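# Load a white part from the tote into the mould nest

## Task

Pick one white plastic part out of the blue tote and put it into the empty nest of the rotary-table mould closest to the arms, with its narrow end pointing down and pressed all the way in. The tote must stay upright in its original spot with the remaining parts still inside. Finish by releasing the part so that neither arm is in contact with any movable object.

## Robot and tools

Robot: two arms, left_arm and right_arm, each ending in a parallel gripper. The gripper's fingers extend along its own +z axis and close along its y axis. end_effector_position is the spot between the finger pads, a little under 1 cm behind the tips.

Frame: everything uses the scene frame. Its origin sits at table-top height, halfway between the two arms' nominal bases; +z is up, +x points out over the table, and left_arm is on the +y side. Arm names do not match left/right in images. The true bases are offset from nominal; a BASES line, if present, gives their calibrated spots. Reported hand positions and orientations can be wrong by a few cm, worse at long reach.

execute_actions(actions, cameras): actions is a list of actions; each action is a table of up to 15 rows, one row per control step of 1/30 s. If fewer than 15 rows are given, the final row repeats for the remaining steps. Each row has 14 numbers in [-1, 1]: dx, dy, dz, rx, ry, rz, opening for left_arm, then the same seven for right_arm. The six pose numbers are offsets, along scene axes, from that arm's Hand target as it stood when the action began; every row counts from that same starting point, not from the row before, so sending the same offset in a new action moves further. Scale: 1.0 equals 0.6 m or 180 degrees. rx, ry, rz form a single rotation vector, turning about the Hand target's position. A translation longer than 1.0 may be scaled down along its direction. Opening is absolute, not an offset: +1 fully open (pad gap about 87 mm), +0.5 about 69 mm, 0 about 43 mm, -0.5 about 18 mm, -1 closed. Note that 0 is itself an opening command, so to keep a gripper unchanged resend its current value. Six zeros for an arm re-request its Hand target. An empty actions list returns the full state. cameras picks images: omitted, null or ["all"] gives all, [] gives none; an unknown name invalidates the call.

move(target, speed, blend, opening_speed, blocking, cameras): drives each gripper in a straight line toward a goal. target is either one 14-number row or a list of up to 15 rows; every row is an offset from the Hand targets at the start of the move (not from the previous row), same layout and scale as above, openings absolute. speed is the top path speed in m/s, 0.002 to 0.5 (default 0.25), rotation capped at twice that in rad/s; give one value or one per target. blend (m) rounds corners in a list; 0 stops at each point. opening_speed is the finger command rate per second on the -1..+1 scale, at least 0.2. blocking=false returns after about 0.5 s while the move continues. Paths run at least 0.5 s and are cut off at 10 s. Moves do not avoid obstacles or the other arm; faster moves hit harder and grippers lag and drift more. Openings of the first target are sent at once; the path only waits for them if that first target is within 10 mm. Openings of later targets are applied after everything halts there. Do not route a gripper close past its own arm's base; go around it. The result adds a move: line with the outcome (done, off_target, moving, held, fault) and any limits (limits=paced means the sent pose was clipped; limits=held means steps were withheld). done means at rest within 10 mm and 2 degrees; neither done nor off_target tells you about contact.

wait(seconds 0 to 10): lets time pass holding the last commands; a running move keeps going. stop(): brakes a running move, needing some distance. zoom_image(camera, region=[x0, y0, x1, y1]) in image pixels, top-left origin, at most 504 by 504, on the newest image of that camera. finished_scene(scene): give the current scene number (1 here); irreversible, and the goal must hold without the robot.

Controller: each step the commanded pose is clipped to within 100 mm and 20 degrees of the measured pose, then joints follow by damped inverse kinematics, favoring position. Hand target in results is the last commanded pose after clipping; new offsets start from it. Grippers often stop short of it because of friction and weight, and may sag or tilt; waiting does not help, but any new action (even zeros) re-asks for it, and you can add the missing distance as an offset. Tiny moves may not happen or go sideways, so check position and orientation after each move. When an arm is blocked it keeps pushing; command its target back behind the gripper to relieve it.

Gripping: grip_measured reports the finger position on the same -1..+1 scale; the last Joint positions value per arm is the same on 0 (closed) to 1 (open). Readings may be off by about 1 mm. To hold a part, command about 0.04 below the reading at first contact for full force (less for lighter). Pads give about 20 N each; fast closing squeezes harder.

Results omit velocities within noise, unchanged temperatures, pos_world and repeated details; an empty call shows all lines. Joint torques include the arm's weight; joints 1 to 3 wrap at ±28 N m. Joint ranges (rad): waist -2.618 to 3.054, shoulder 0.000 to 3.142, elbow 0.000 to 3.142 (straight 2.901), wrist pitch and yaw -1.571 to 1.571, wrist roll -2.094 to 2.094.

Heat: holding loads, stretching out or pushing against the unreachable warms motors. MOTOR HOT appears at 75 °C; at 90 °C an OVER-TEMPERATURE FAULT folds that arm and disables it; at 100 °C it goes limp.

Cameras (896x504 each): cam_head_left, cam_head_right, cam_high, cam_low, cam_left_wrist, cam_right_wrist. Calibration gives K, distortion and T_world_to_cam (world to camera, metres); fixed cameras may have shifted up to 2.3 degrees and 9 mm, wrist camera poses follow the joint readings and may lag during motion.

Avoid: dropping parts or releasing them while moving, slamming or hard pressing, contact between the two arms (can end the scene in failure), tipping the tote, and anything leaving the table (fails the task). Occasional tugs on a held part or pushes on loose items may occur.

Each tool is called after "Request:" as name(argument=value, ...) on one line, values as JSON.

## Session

Request:
execute_actions(actions=[])

Request:
zoom_image(camera="cam_high", region=[160, 170, 340, 370])

Request:
zoom_image(camera="cam_high", region=[350, 180, 550, 340])

Scene clock: 0.00 s.
left_arm: end_effector_position=(+0.0654, +0.1408, +0.2191) grip_measured=+1.000 end_effector_quat_wxyz=(+0.104, +0.291, +0.951, -0.007) | right_arm: end_effector_position=(+0.1959, -0.1785, +0.2076) grip_measured=+0.985 end_effector_quat_wxyz=(-0.068, +0.964, -0.251, -0.061)
Joint positions: left_arm=[-1.358 1.263 1.325 -1.52 -0.176 -0.766 1] | right_arm=[0.771 1.571 1.516 -1.467 -0.177 -1.88 0.993]
Joint velocities: within noise
Joint torques (N m): no reading
Motor temperatures (°C): left_arm=[29 31 34 28 27 29 28] | right_arm=[30 40 33 28 27 28 31]
Heat: left arm: 34 °C; right arm: 40 °C.
Hand target: left_arm +0.0659, +0.1398, +0.2209; +0.107, +0.291, +0.951, -0.011 | right_arm +0.1968, -0.1774, +0.2119; -0.075, +0.964, -0.250, -0.058
Tool commands: left_gripper/opening=+1.0 right_gripper/opening=+1.0
camera_calibration:
cam_left_wrist: T_world_to_cam=[[-0.5517, -0.833166, -0.0382358, 0.158456], [-0.663127, 0.410378, 0.625981, -0.129835], [-0.505855, 0.370709, -0.7789, 0.286384], [0, 0, 0, 1]] pos_world=[0.146192, 0.0791363, 0.310397]
cam_right_wrist: T_world_to_cam=[[0.487418, 0.865487, 0.11557, 0.0310033], [0.632847, -0.441351, 0.636172, -0.309469], [0.601606, -0.236943, -0.762843, 0.139822], [0, 0, 0, 1]] pos_world=[0.0966168, -0.130287, 0.299954]

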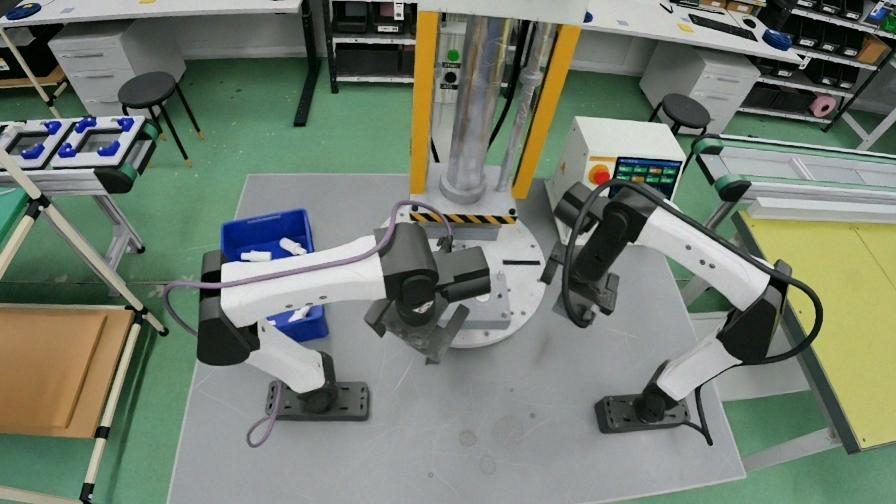

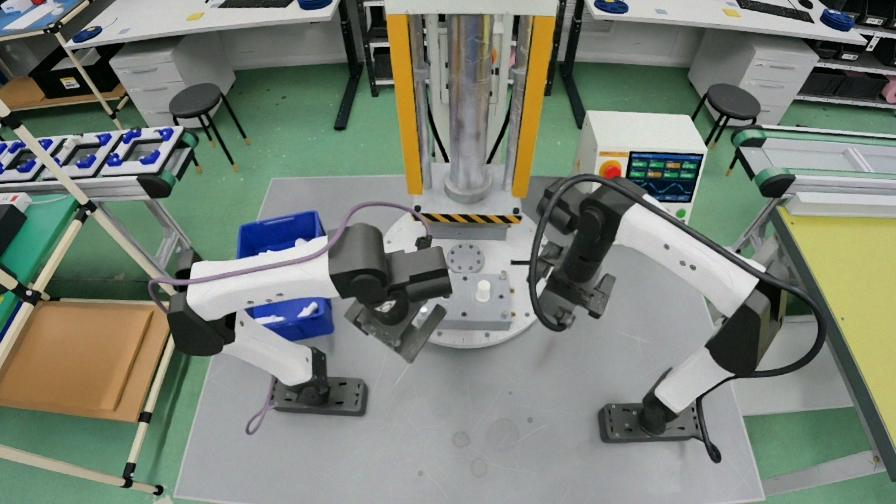

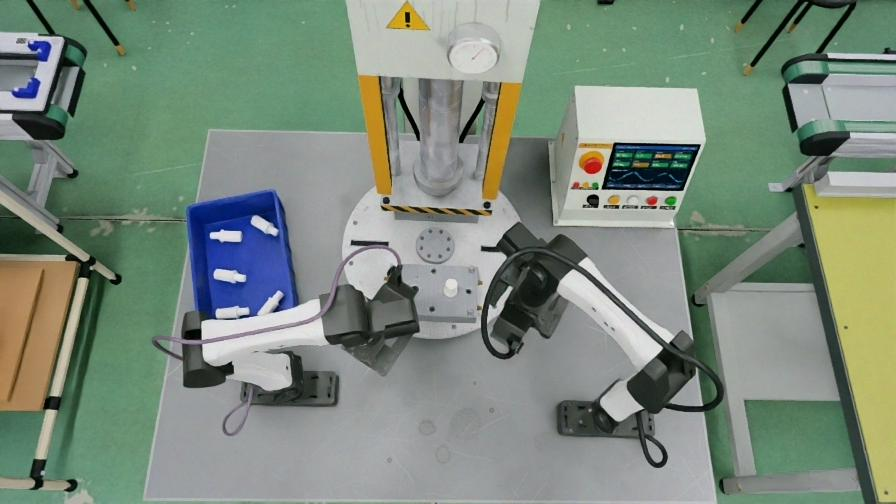

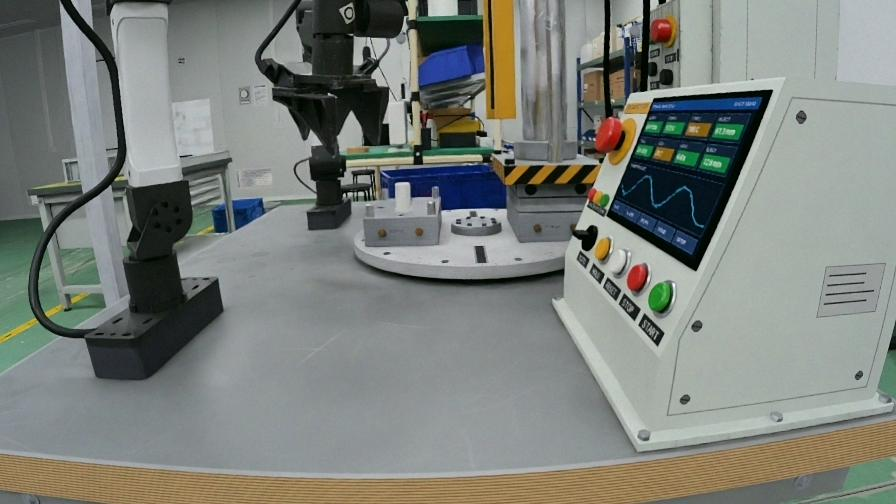

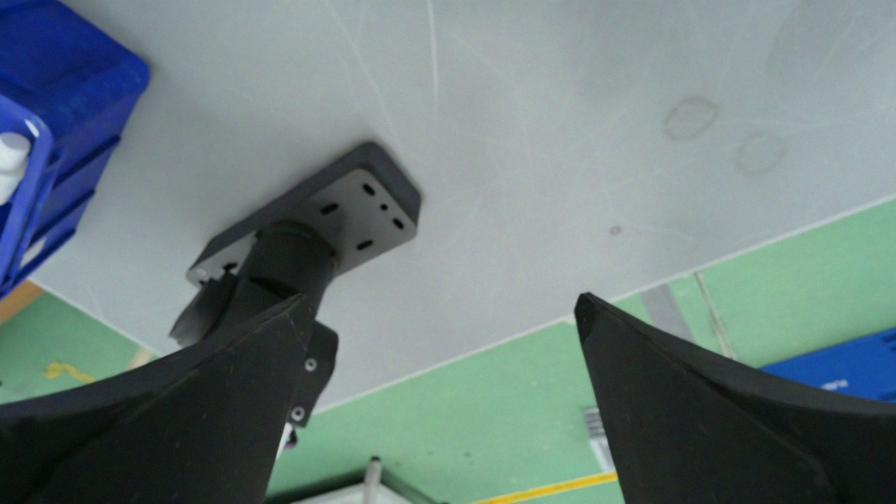

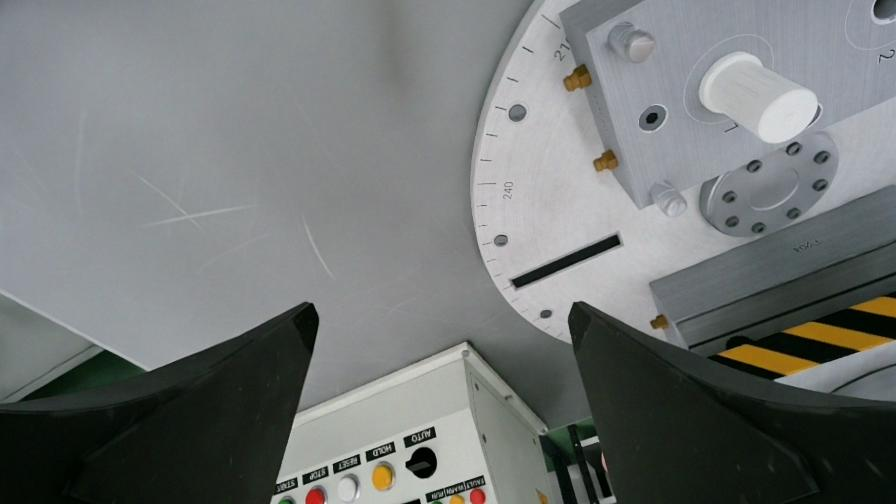

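Scaled by 2.520 from the camera's 896x504 image, which has a finer 1280x720 frame.

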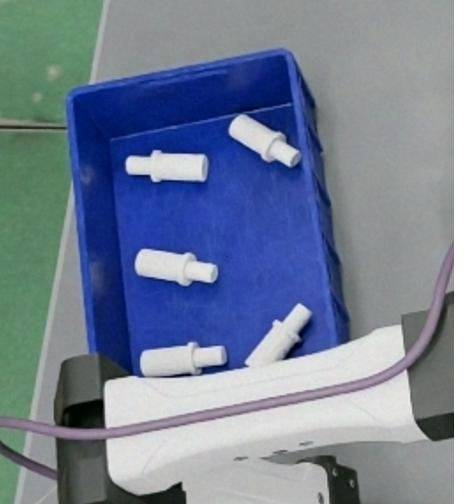

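Scaled by 2.520 from the camera's 896x504 image, which has a finer 1280x720 frame.

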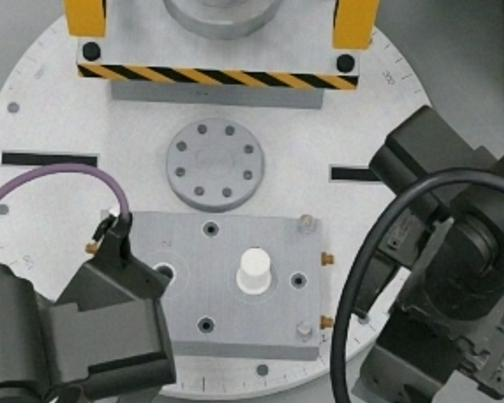

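Request:
move(target=[[0.34,0.1,0.033,0.018,0.015,-0.1,0.3, 0.1,-0.25,0.05,0,0,0,1],[0.457,0.433,0.0,0.037,0.03,-0.207,0.3,0.167,-0.417,0.083,0,0,0,1],[0.533,0.593,-0.1,0.0554,0.0451,-0.310,0.3,0.167,-0.417,0.083,0,0,0,1]], blend=0.04, speed=0.2)

Request:
zoom_image(camera="cam_high", region=[160, 170, 340, 370])

Scene clock: 77.13 s.
left_arm: end_effector_position=(+0.3791, +0.4900, +0.1622) grip_measured=+0.300 end_effector_quat_wxyz=(+0.001, +0.705, +0.709, -0.007) | right_arm: end_effector_position=(+0.2950, -0.4241, +0.2587) grip_measured=+0.985 end_effector_quat_wxyz=(+0.004, +0.859, -0.505, +0.077)
Joint positions: left_arm=[0.376 1.99 1.849 -1.44 0.008 1.929 0.65] | right_arm=[0.019 1.61 1.719 -1.548 0.084 -2.088 0.993]
Joint torques (N m): left_arm=[1.03 -7.32 9.26 0.29 0.1 0.07] | right_arm=[-0.69 -4.18 7.86 0.4 0.1 -0.1]
Motor temperatures (°C): left_arm=[29 32 40 28 27 29 28] | right_arm=[30 44 37 28 27 28 31]
Heat: left arm: 40 °C; right arm: 44 °C.
Hand target: left_arm +0.3857, +0.4957, +0.1609; +0.000, +0.707, +0.707, +0.000 | right_arm +0.2970, -0.4276, +0.2617; -0.040, +0.928, -0.370, +0.003
Off the commanded pose: left_arm 0.009 m, 1 deg | right_arm 0.005 m, 36 deg; orientation clipped.
joint sent to its limit (right arm) — joint 4 (wrist pitch), lower limit; joint 6 (wrist roll), lower limit. The joint targets are off in orientation, not in position.
move: off_target (right_arm); limits=paced
camera_calibration:
cam_left_wrist: T_world_to_cam=[[-0.999827, -0.0110519, 0.0149586, 0.378693], [0.00428895, 0.645603, 0.763661, -0.42013], [-0.0180972, 0.763593, -0.645444, -0.127742], [0, 0, 0, 1]]
cam_right_wrist: T_world_to_cam=[[0.864052, 0.496177, 0.0849899, -0.070509], [0.212993, -0.513311, 0.831352, -0.470286], [0.456124, -0.700228, -0.54921, -0.147833], [0, 0, 0, 1]]

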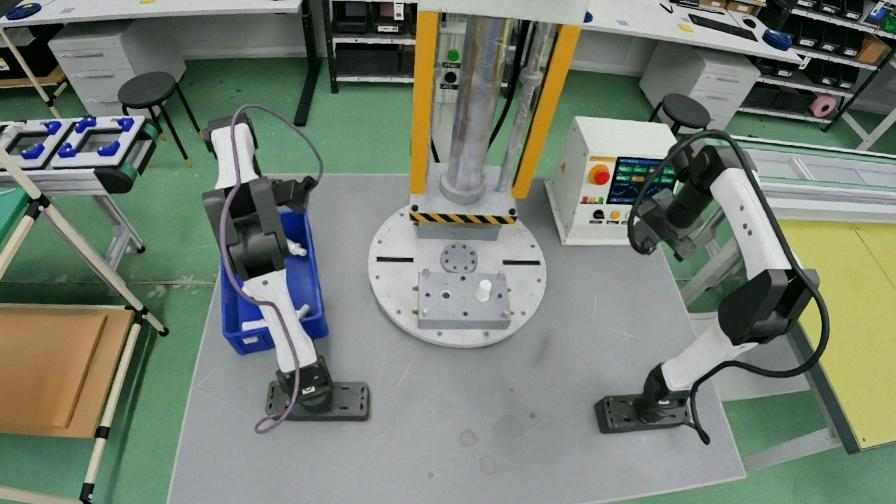

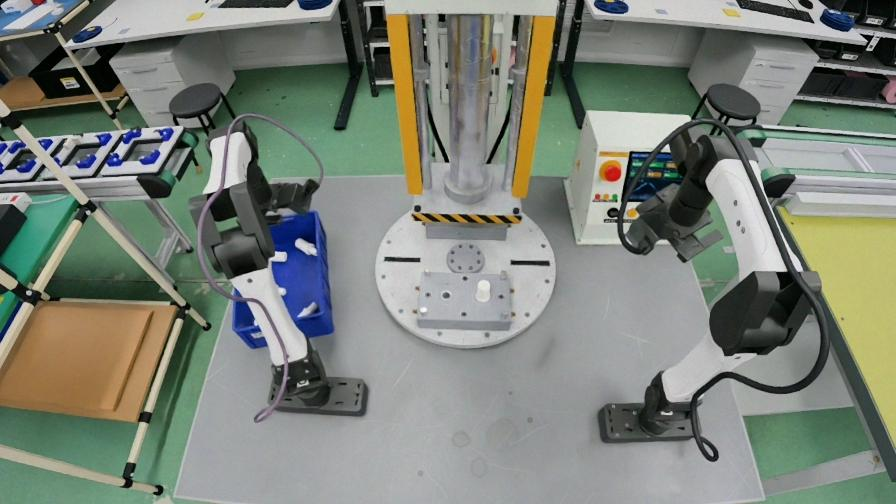

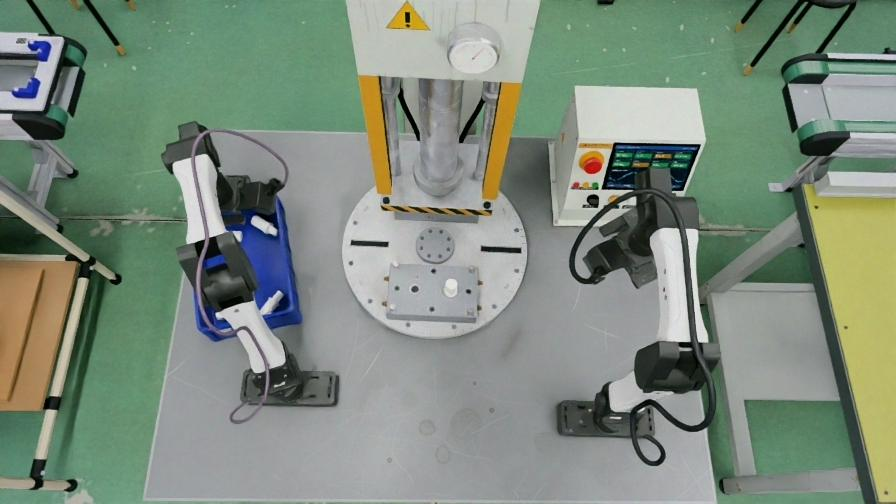

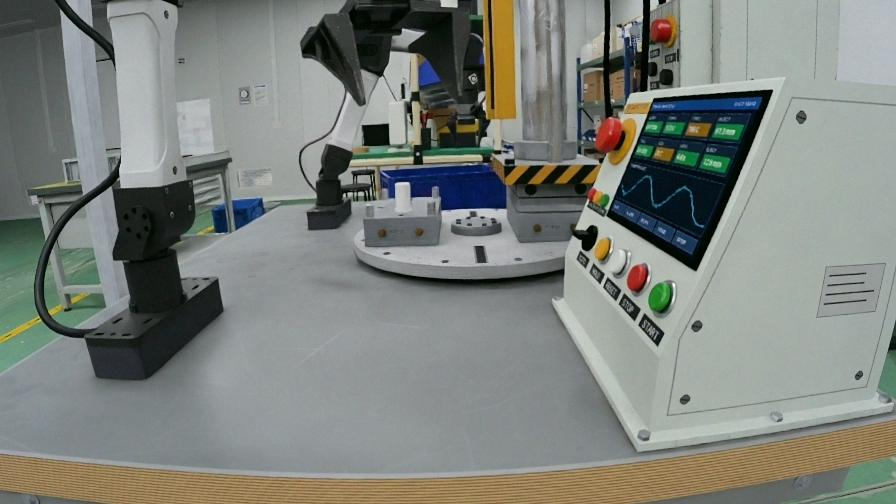

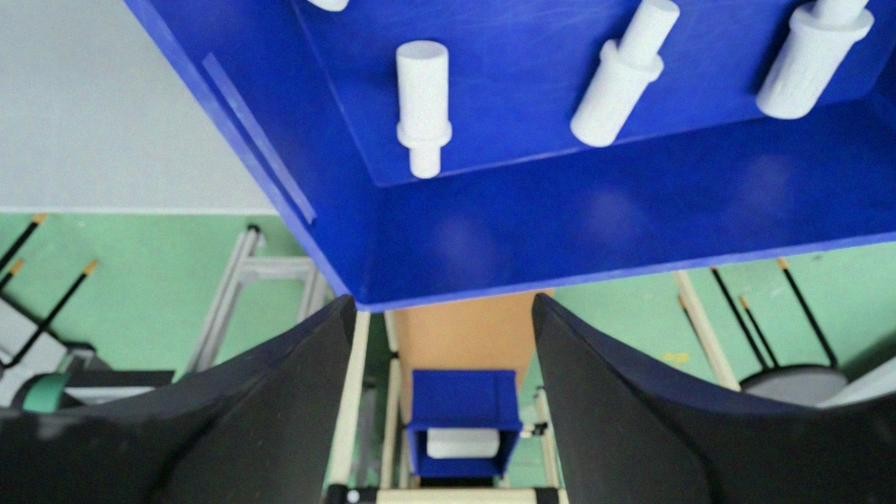

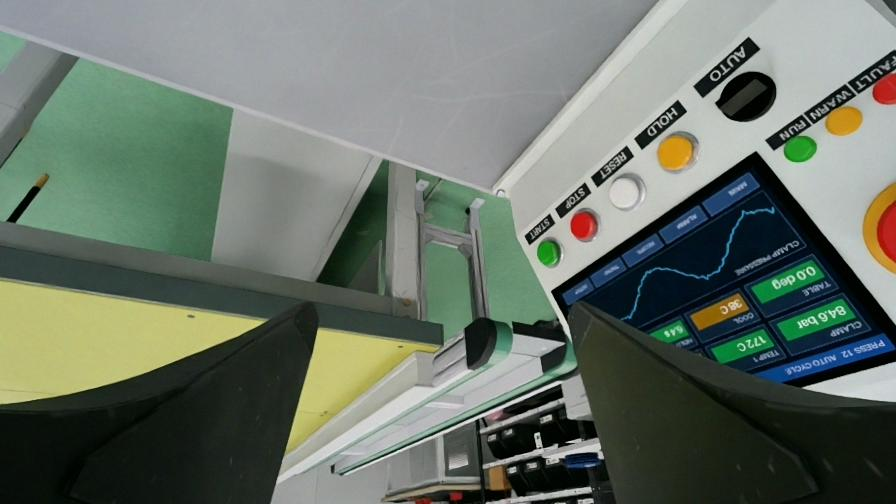

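Scaled by 2.520 from the camera's 896x504 image, which has a finer 1280x720 frame.

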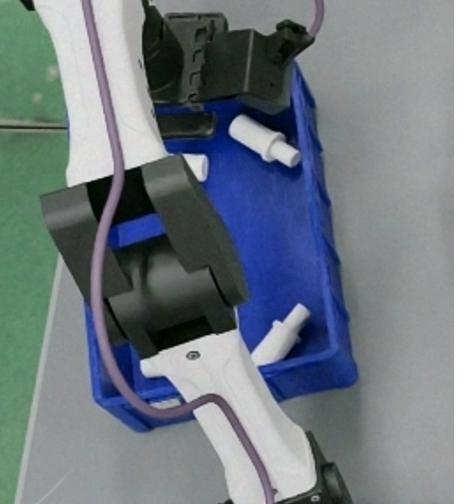

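Request:
move(target=[0,-0.003,-0.16,0,0,0,0.1,0,0,0,0,0,0,1], speed=0.12, cameras=["cam_left_wrist","cam_head_right"])

Scene clock: 89.70 s.
left_arm: end_effector_position=(+0.3869, +0.4930, +0.0739) grip_measured=+0.100 end_effector_quat_wxyz=(+0.007, +0.706, +0.708, +0.006) | right_arm: end_effector_position=(+0.2950, -0.4241, +0.2587) grip_measured=+0.985 end_effector_quat_wxyz=(+0.004, +0.859, -0.505, +0.077)
Joint positions: left_arm=[0.376 2.022 1.54 -1.073 0.008 1.93 0.55] | right_arm=[0.019 1.61 1.719 -1.548 0.084 -2.088 0.993]
Joint torques (N m): left_arm=[0.68 -7.64 6.24 0.33 0.1 0.05] | right_arm=[-0.84 -4.16 8.01 0.39 0.14 -0.13]
Hand target: left_arm +0.3856, +0.4939, +0.0648; +0.000, +0.707, +0.707, +0.000 | right_arm +0.2970, -0.4275, +0.2617; -0.040, +0.928, -0.370, +0.003
Off the commanded pose: left_arm 0.009 m, 1 deg | right_arm 0.005 m, 20 deg; orientation clipped.
joint sent to its limit (right arm) — joint 4 (wrist pitch), lower limit; joint 6 (wrist roll), lower limit. The joint targets are off in orientation, not in position.
move: off_target (right_arm); limits=paced
camera_calibration:
cam_left_wrist: T_world_to_cam=[[-0.999888, -0.0103091, -0.0108236, 0.389467], [-0.0149121, 0.638123, 0.76979, -0.343987], [-0.00102908, 0.769866, -0.638205, -0.197095], [0, 0, 0, 1]]
Images, in order: cam_head_right, cam_left_wrist.

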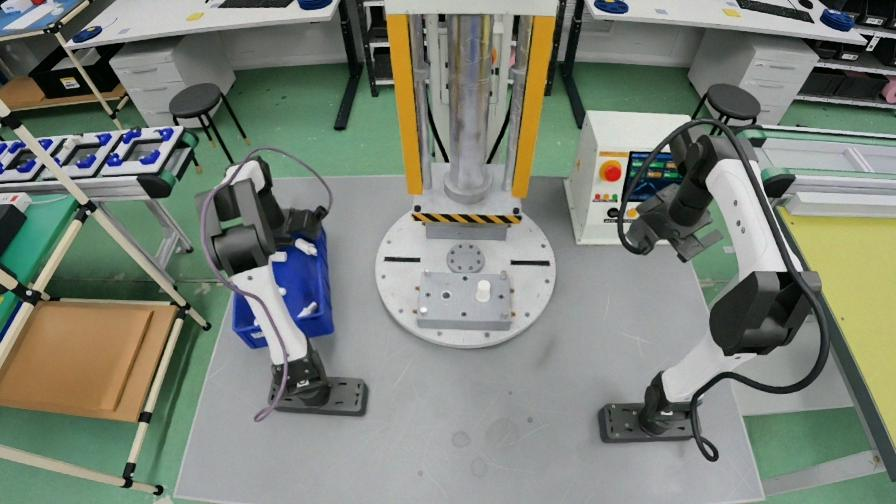

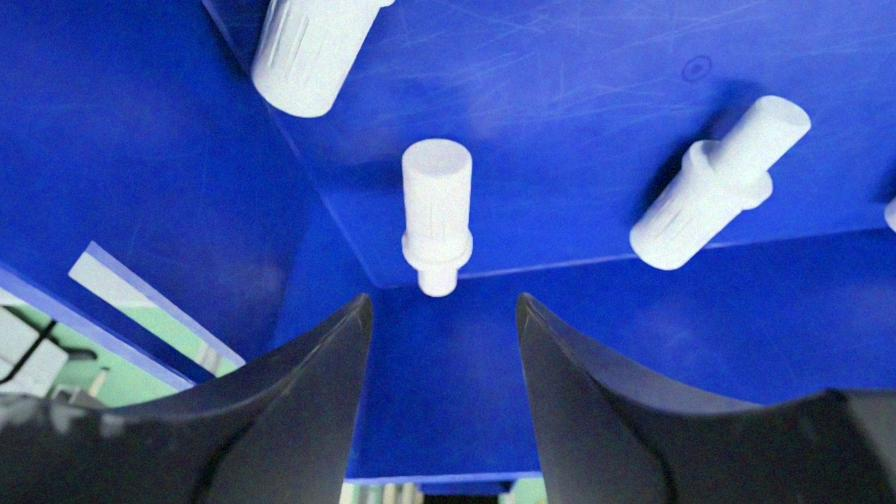

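Request:
move(target=[0.003,-0.001,-0.05,0,0,0,-0.12,0,0,0,0,0,0,1], speed=0.08, cameras=["cam_left_wrist"])

Scene clock: 106.10 s.
left_arm: end_effector_position=(+0.3893, +0.4939, +0.0450) grip_measured=-0.120 end_effector_quat_wxyz=(+0.008, +0.706, +0.708, +0.007) | right_arm: end_effector_position=(+0.2950, -0.4241, +0.2587) grip_measured=+0.985 end_effector_quat_wxyz=(+0.004, +0.859, -0.505, +0.077)
Joint positions: left_arm=[0.376 2.061 1.479 -0.97 0.008 1.93 0.44] | right_arm=[0.019 1.61 1.719 -1.548 0.084 -2.088 0.993]
Joint torques (N m): left_arm=[0.43 -7.61 5.96 0.39 0.09 0.03] | right_arm=[-0.77 -4.14 7.9 0.39 0.12 -0.08]
Hand target: left_arm +0.3874, +0.4933, +0.0348; +0.000, +0.707, +0.707, +0.000 | right_arm +0.2970, -0.4275, +0.2617; -0.040, +0.928, -0.370, +0.003
Off the commanded pose: left_arm 0.010 m, 1 deg | right_arm 0.005 m, 20 deg; orientation clipped.
joint sent to its limit (right arm) — joint 4 (wrist pitch), lower limit; joint 6 (wrist roll), lower limit. The joint targets are off in orientation, not in position.
move: off_target (right_arm); limits=paced
camera_calibration:
cam_left_wrist: T_world_to_cam=[[-0.999867, -0.0103012, -0.0126134, 0.391608], [-0.016285, 0.637601, 0.770195, -0.321475], [0.000108374, 0.770298, -0.637684, -0.216939], [0, 0, 0, 1]]
Images, in order: cam_left_wrist.

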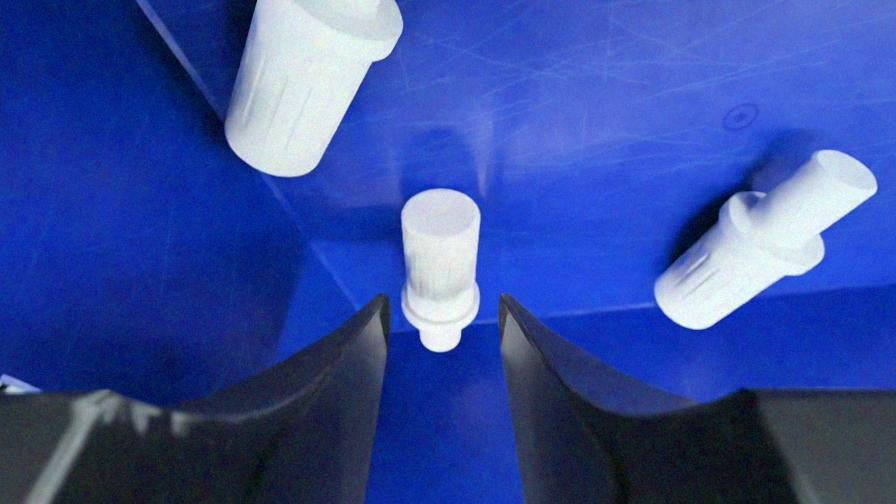

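Request:
move(target=[0.001,-0.001,-0.036,0,0,0,-0.12,0,0,0,0,0,0,1], speed=0.05, cameras=["cam_left_wrist"])

Scene clock: 111.60 s.
left_arm: end_effector_position=(+0.3917, +0.4889, +0.0401) grip_measured=-0.120 end_effector_quat_wxyz=(+0.023, +0.707, +0.707, +0.004) | right_arm: end_effector_position=(+0.2950, -0.4241, +0.2587) grip_measured=+0.985 end_effector_quat_wxyz=(+0.004, +0.859, -0.505, +0.077)
Joint positions: left_arm=[0.376 2.061 1.462 -0.946 0.039 1.933 0.44] | right_arm=[0.019 1.61 1.719 -1.548 0.084 -2.088 0.993]
Joint torques (N m): left_arm=[0.24 -5.44 3.44 0.84 -0.24 -0.04] | right_arm=[-0.69 -4.01 7.92 0.41 0.15 -0.11]
Hand target: left_arm +0.3881, +0.4927, +0.0134; +0.000, +0.707, +0.707, +0.000 | right_arm +0.2970, -0.4275, +0.2617; -0.040, +0.928, -0.370, +0.003
Off the commanded pose: left_arm 0.027 m, 3 deg | right_arm 0.005 m, 20 deg; orientation clipped.
joint sent to its limit (right arm) — joint 4 (wrist pitch), lower limit; joint 6 (wrist roll), lower limit. The joint targets are off in orientation, not in position.
move: off_target (left_arm, right_arm); limits=paced
camera_calibration:
cam_left_wrist: T_world_to_cam=[[-0.999522, -0.00674325, -0.0301827, 0.39268], [-0.0271703, 0.657646, 0.752837, -0.319357], [0.014773, 0.753297, -0.657515, -0.212827], [0, 0, 0, 1]]
Images, in order: cam_left_wrist.

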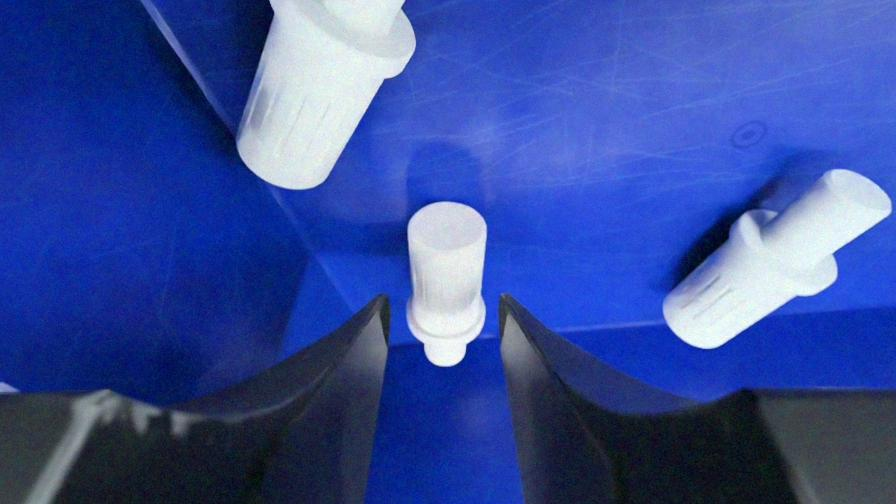

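Request:
move(target=[0.0,0,0.05,0,0,0,-0.12,0,0,0,0,0,0,1], speed=0.1)

Request:
zoom_image(camera="cam_head_right", region=[180, 100, 400, 360])

Request:
zoom_image(camera="cam_high", region=[140, 100, 340, 320])

Request:
zoom_image(camera="cam_low", region=[300, 60, 540, 240])

Scene clock: 118.70 s.
left_arm: end_effector_position=(+0.3878, +0.4909, +0.0427) grip_measured=-0.120 end_effector_quat_wxyz=(+0.012, +0.707, +0.707, +0.001) | right_arm: end_effector_position=(+0.2950, -0.4241, +0.2587) grip_measured=+0.985 end_effector_quat_wxyz=(+0.004, +0.859, -0.505, +0.077)
Joint positions: left_arm=[0.376 2.061 1.472 -0.971 0.02 1.934 0.44] | right_arm=[0.019 1.61 1.719 -1.548 0.084 -2.088 0.993]
Joint torques (N m): left_arm=[0.25 -8.31 8.59 0.07 -0.04 -0.03] | right_arm=[-0.84 -4.16 7.8 0.41 0.12 -0.09]
Hand target: left_arm +0.3881, +0.4927, +0.0434; +0.000, +0.707, +0.707, +0.000 | right_arm +0.2970, -0.4275, +0.2617; -0.040, +0.928, -0.370, +0.003
Off the commanded pose: left_arm 0.002 m, 1 deg | right_arm 0.005 m, 20 deg; orientation clipped.
joint sent to its limit (right arm) — joint 4 (wrist pitch), lower limit; joint 6 (wrist roll), lower limit. The joint targets are off in orientation, not in position.
move: off_target (right_arm); limits=paced
camera_calibration:
cam_left_wrist: T_world_to_cam=[[-0.999932, -0.00646349, -0.00973038, 0.388053], [-0.0115986, 0.648413, 0.7612, -0.324633], [0.00138929, 0.761261, -0.648444, -0.211717], [0, 0, 0, 1]]
cam_right_wrist: T_world_to_cam=[[0.864052, 0.496177, 0.0849899, -0.070509], [0.212993, -0.513311, 0.831352, -0.470286], [0.456124, -0.700228, -0.54921, -0.147833], [0, 0, 0, 1]]

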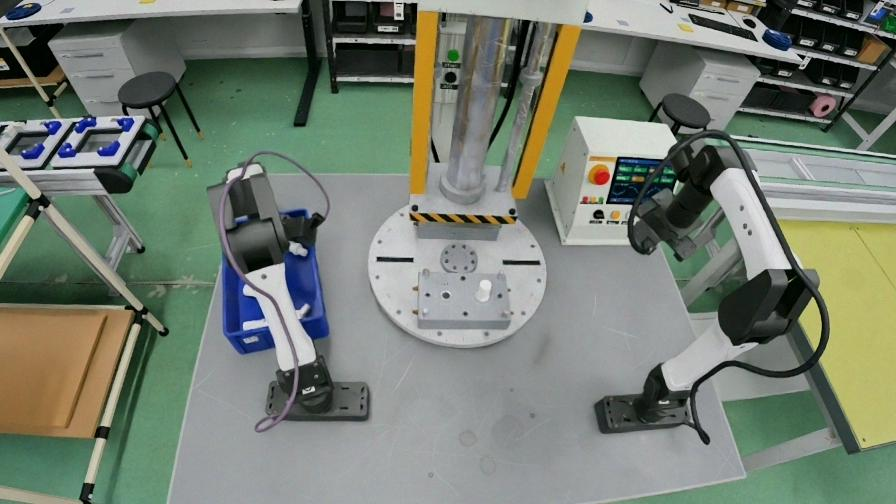

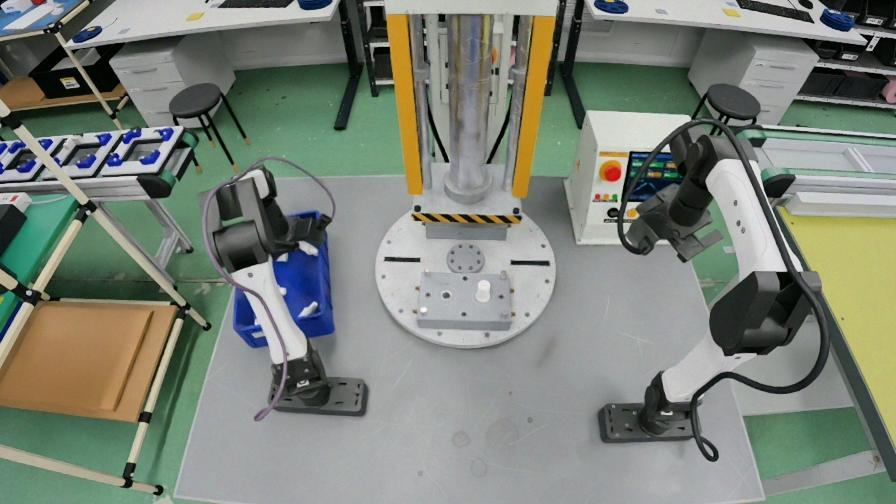

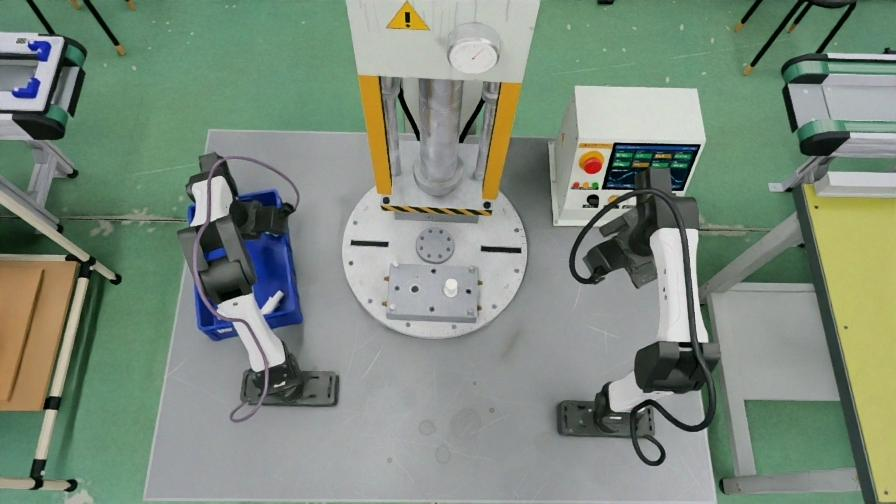

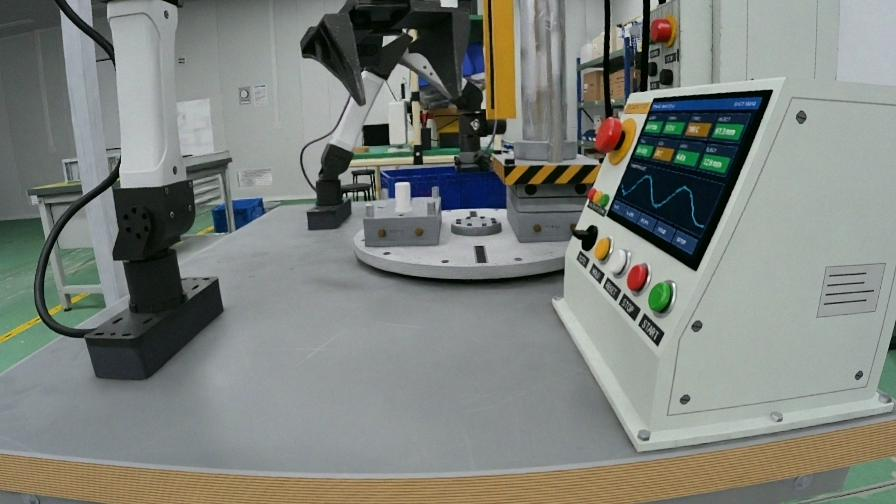

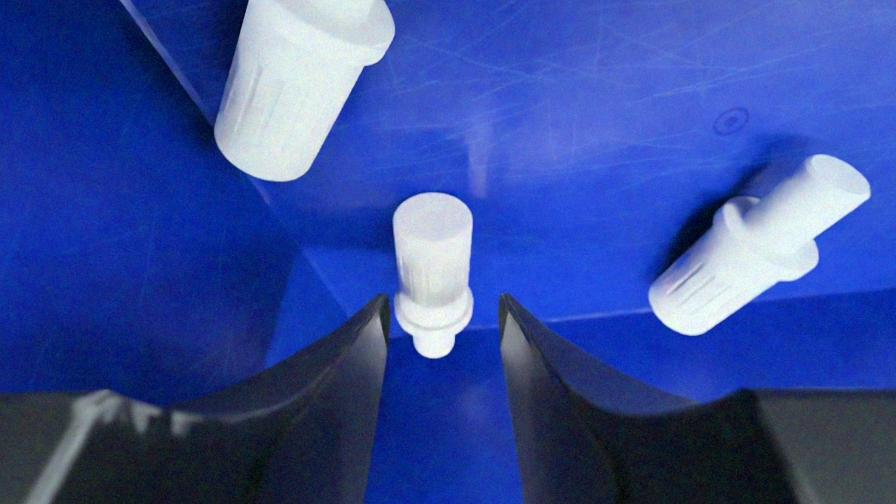

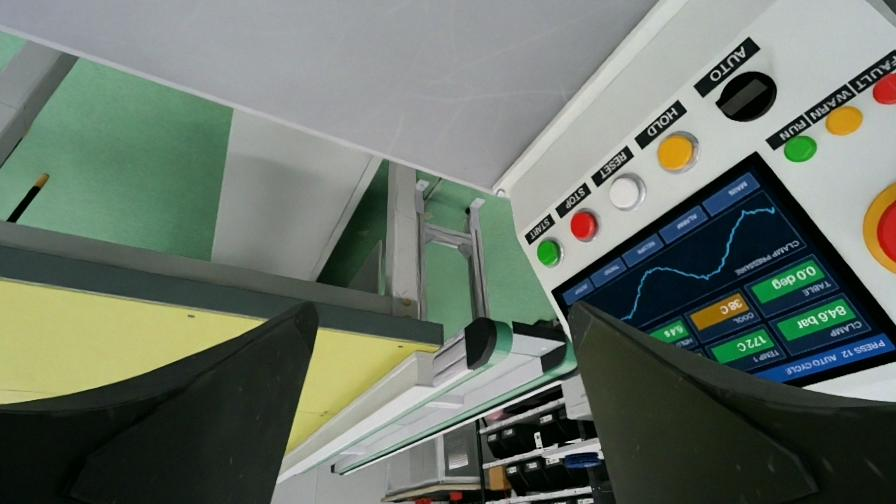

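Scaled by 1.938 from the camera's 896x504 image, which has a finer 1280x720 frame.

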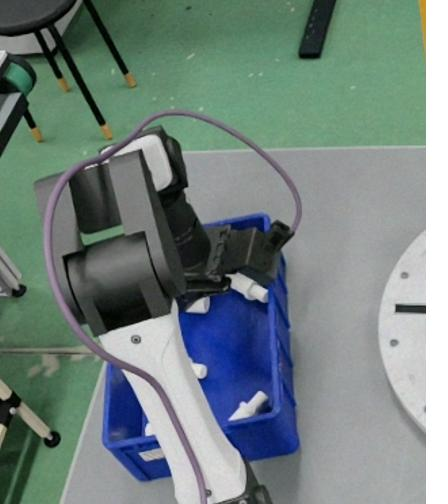

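Scaled by 2.291 from the camera's 896x504 image, which has a finer 1280x720 frame.

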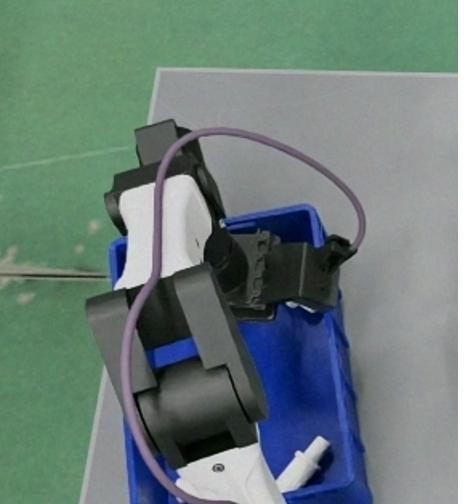

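Scaled by 2.100 from the camera's 896x504 image, which has a finer 1280x720 frame.

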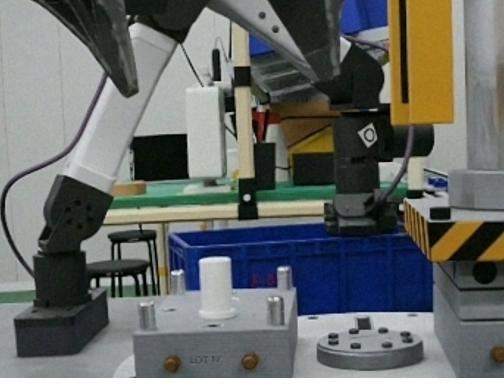

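Request:
move(target=[[0,0,0.04,0,0,0,-0.12,0,0,0,0,0,0,1],[0.001,-0.002,0.04,-0.05,0,0,-0.12,0,0,0,0,0,0,1],[0.001,-0.002,-0.02,-0.05,0,0,-0.12,0,0,0,0,0,0,1]], speed=0.07, cameras=["cam_left_wrist","cam_high"])

Scene clock: 188.20 s.
left_arm: end_effector_position=(+0.3908, +0.4923, +0.0423) grip_measured=-0.120 end_effector_quat_wxyz=(+0.051, +0.706, +0.705, -0.043) | right_arm: end_effector_position=(+0.2950, -0.4241, +0.2588) grip_measured=+0.985 end_effector_quat_wxyz=(+0.004, +0.859, -0.505, +0.078)
Joint positions: left_arm=[0.425 2.117 1.571 -1.068 0.128 1.988 0.44] | right_arm=[0.019 1.61 1.719 -1.548 0.084 -2.088 0.993]
Joint torques (N m): left_arm=[1.29 -7.91 5.94 0.21 0.43 0.1] | right_arm=[-0.77 -4.08 7.84 0.39 0.14 -0.09]
Motor temperatures (°C): left_arm=[29 41 42 28 27 29 28] | right_arm=[29 42 41 28 27 28 31]
Hand target: left_arm +0.3887, +0.4914, +0.0312; +0.055, +0.705, +0.705, -0.055 | right_arm +0.2970, -0.4276, +0.2617; -0.040, +0.928, -0.370, +0.004
Off the commanded pose: left_arm 0.011 m, 1 deg | right_arm 0.005 m, 20 deg; orientation clipped.
joint sent to its limit (right arm) — joint 4 (wrist pitch), lower limit; joint 6 (wrist roll), lower limit. The joint targets are off in orientation, not in position.
move: off_target (left_arm, right_arm); limits=paced
camera_calibration:
cam_left_wrist: T_world_to_cam=[[-0.999982, -0.00522198, -0.0028122, 0.390128], [-0.00574372, 0.734393, 0.6787, -0.366257], [-0.0014789, 0.678704, -0.73441, -0.167662], [0, 0, 0, 1]]
Images, in order: cam_high, cam_left_wrist.

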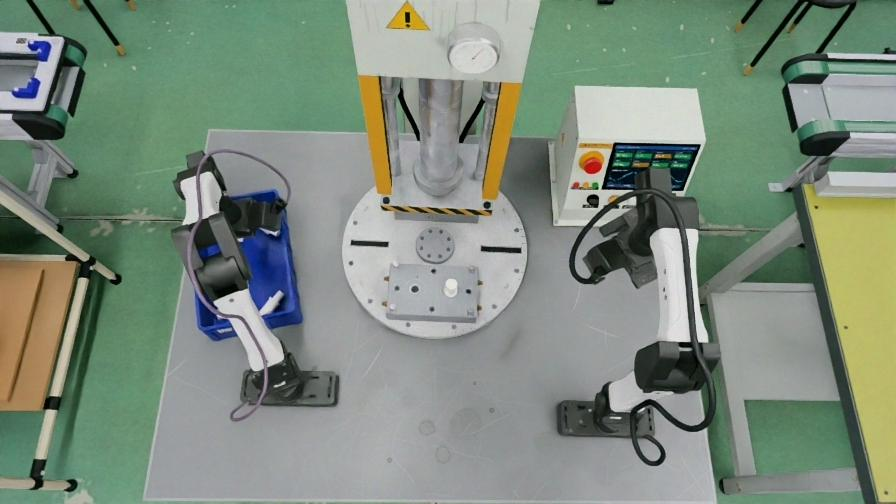

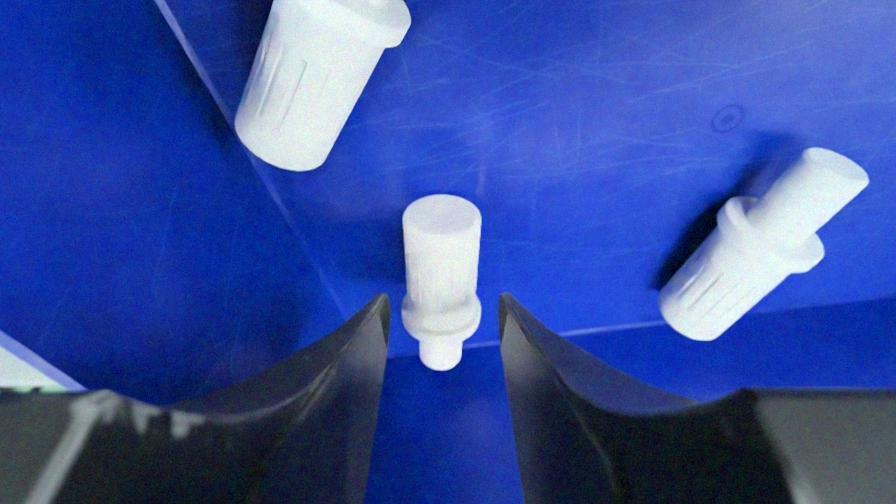

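Request:
move(target=[0,0,-0.028,0,0,0,-0.12,0,0,0,0,0,0,1], speed=0.04, cameras=["cam_left_wrist"])

Scene clock: 193.70 s.
left_arm: end_effector_position=(+0.3917, +0.4927, +0.0265) grip_measured=-0.120 end_effector_quat_wxyz=(+0.052, +0.706, +0.705, -0.042) | right_arm: end_effector_position=(+0.2950, -0.4241, +0.2588) grip_measured=+0.985 end_effector_quat_wxyz=(+0.004, +0.859, -0.505, +0.078)
Joint positions: left_arm=[0.425 2.138 1.538 -1.012 0.128 1.988 0.44] | right_arm=[0.019 1.61 1.719 -1.548 0.084 -2.088 0.993]
Joint torques (N m): left_arm=[1.26 -7.84 5.7 0.22 0.42 0.09] | right_arm=[-0.75 -4.03 7.8 0.43 0.12 -0.09]
Hand target: left_arm +0.3886, +0.4914, +0.0145; +0.055, +0.705, +0.705, -0.055 | right_arm +0.2970, -0.4276, +0.2617; -0.040, +0.928, -0.370, +0.004
Off the commanded pose: left_arm 0.013 m, 2 deg | right_arm 0.005 m, 20 deg.
joint sent to its limit (right arm) — joint 4 (wrist pitch), lower limit; joint 6 (wrist roll), lower limit. The joint targets are off in orientation, not in position.
move: off_target (left_arm, right_arm)
camera_calibration:
cam_left_wrist: T_world_to_cam=[[-0.99997, -0.00523439, -0.00576479, 0.391146], [-0.00775738, 0.733798, 0.679323, -0.354769], [0.00067435, 0.679347, -0.733816, -0.180633], [0, 0, 0, 1]]
Images, in order: cam_left_wrist.

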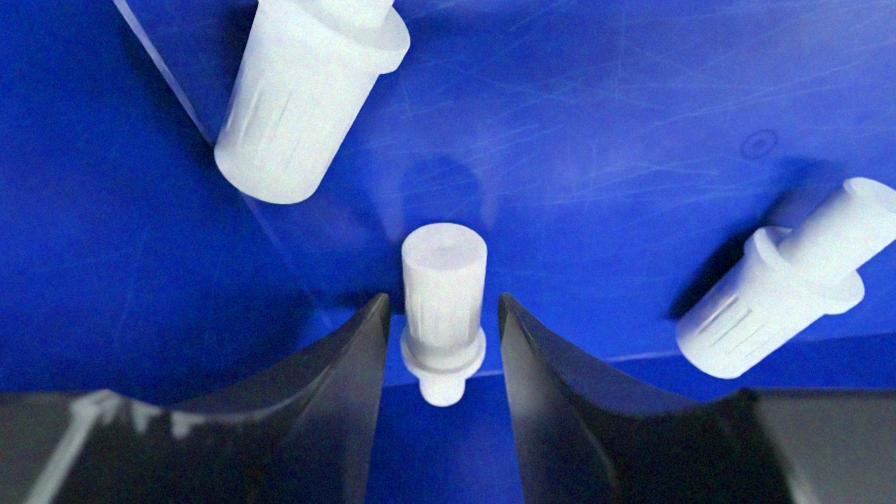

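Request:
move(target=[0,0,-0.008,0,0,0,-0.12,0,0,0,0,0,0,1], speed=0.04, cameras=[])

Request:
move(target=[0,0,0,0,0,0,-0.6,0,0,0,0,0,0,1], opening_speed=0.4, cameras=["cam_left_wrist"])

Scene clock: 198.30 s.
Off the commanded pose: left_arm 0.015 m, 2 deg | right_arm 0.005 m, 20 deg.
joint sent to its limit (right arm) — joint 4 (wrist pitch), lower limit; joint 6 (wrist roll), lower limit. The joint targets are off in orientation, not in position.
move: off_target (left_arm, right_arm)

Scene clock: 199.70 s.
left_arm: end_effector_position=(+0.3929, +0.4927, +0.0239) grip_measured=-0.347 end_effector_quat_wxyz=(+0.054, +0.707, +0.704, -0.040) | right_arm: end_effector_position=(+0.2950, -0.4241, +0.2588) grip_measured=+0.985 end_effector_quat_wxyz=(+0.004, +0.859, -0.505, +0.078)
Joint positions: left_arm=[0.425 2.141 1.531 -0.997 0.13 1.989 0.327] | right_arm=[0.019 1.61 1.719 -1.548 0.084 -2.088 0.993]
Joint torques (N m): left_arm=[1.29 -7.53 5.49 0.26 0.4 0.08] | right_arm=[-0.79 -4.07 7.82 0.4 0.1 -0.11]
Hand target: left_arm +0.3887, +0.4914, +0.0097; +0.055, +0.705, +0.705, -0.055 | right_arm +0.2970, -0.4276, +0.2617; -0.040, +0.928, -0.370, +0.004
Off the commanded pose: left_arm 0.015 m, 2 deg | right_arm 0.005 m, 20 deg.
joint sent to its limit (right arm) — joint 4 (wrist pitch), lower limit; joint 6 (wrist roll), lower limit. The joint targets are off in orientation, not in position.
move: off_target (left_arm, right_arm)
camera_calibration:
cam_left_wrist: T_world_to_cam=[[-0.999927, -0.00381087, -0.0114276, 0.391685], [-0.0105592, 0.733864, 0.679214, -0.351923], [0.00579787, 0.679285, -0.733851, -0.184557], [0, 0, 0, 1]]
Images, in order: cam_left_wrist.

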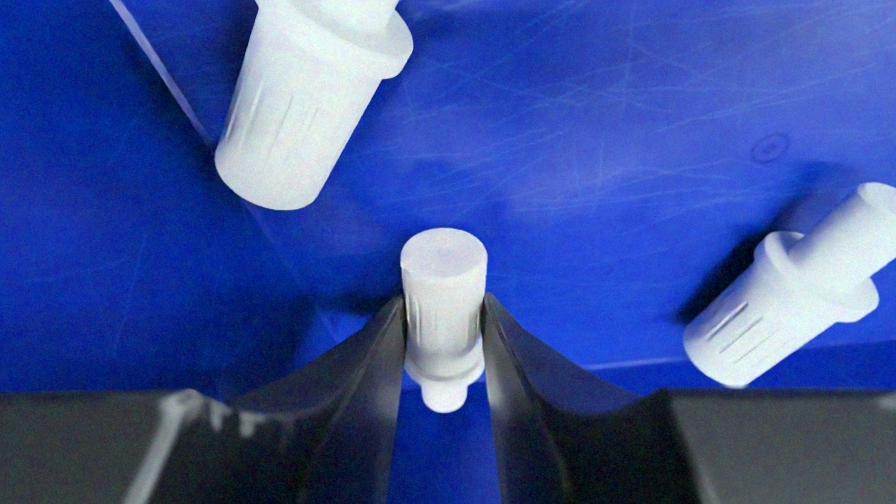

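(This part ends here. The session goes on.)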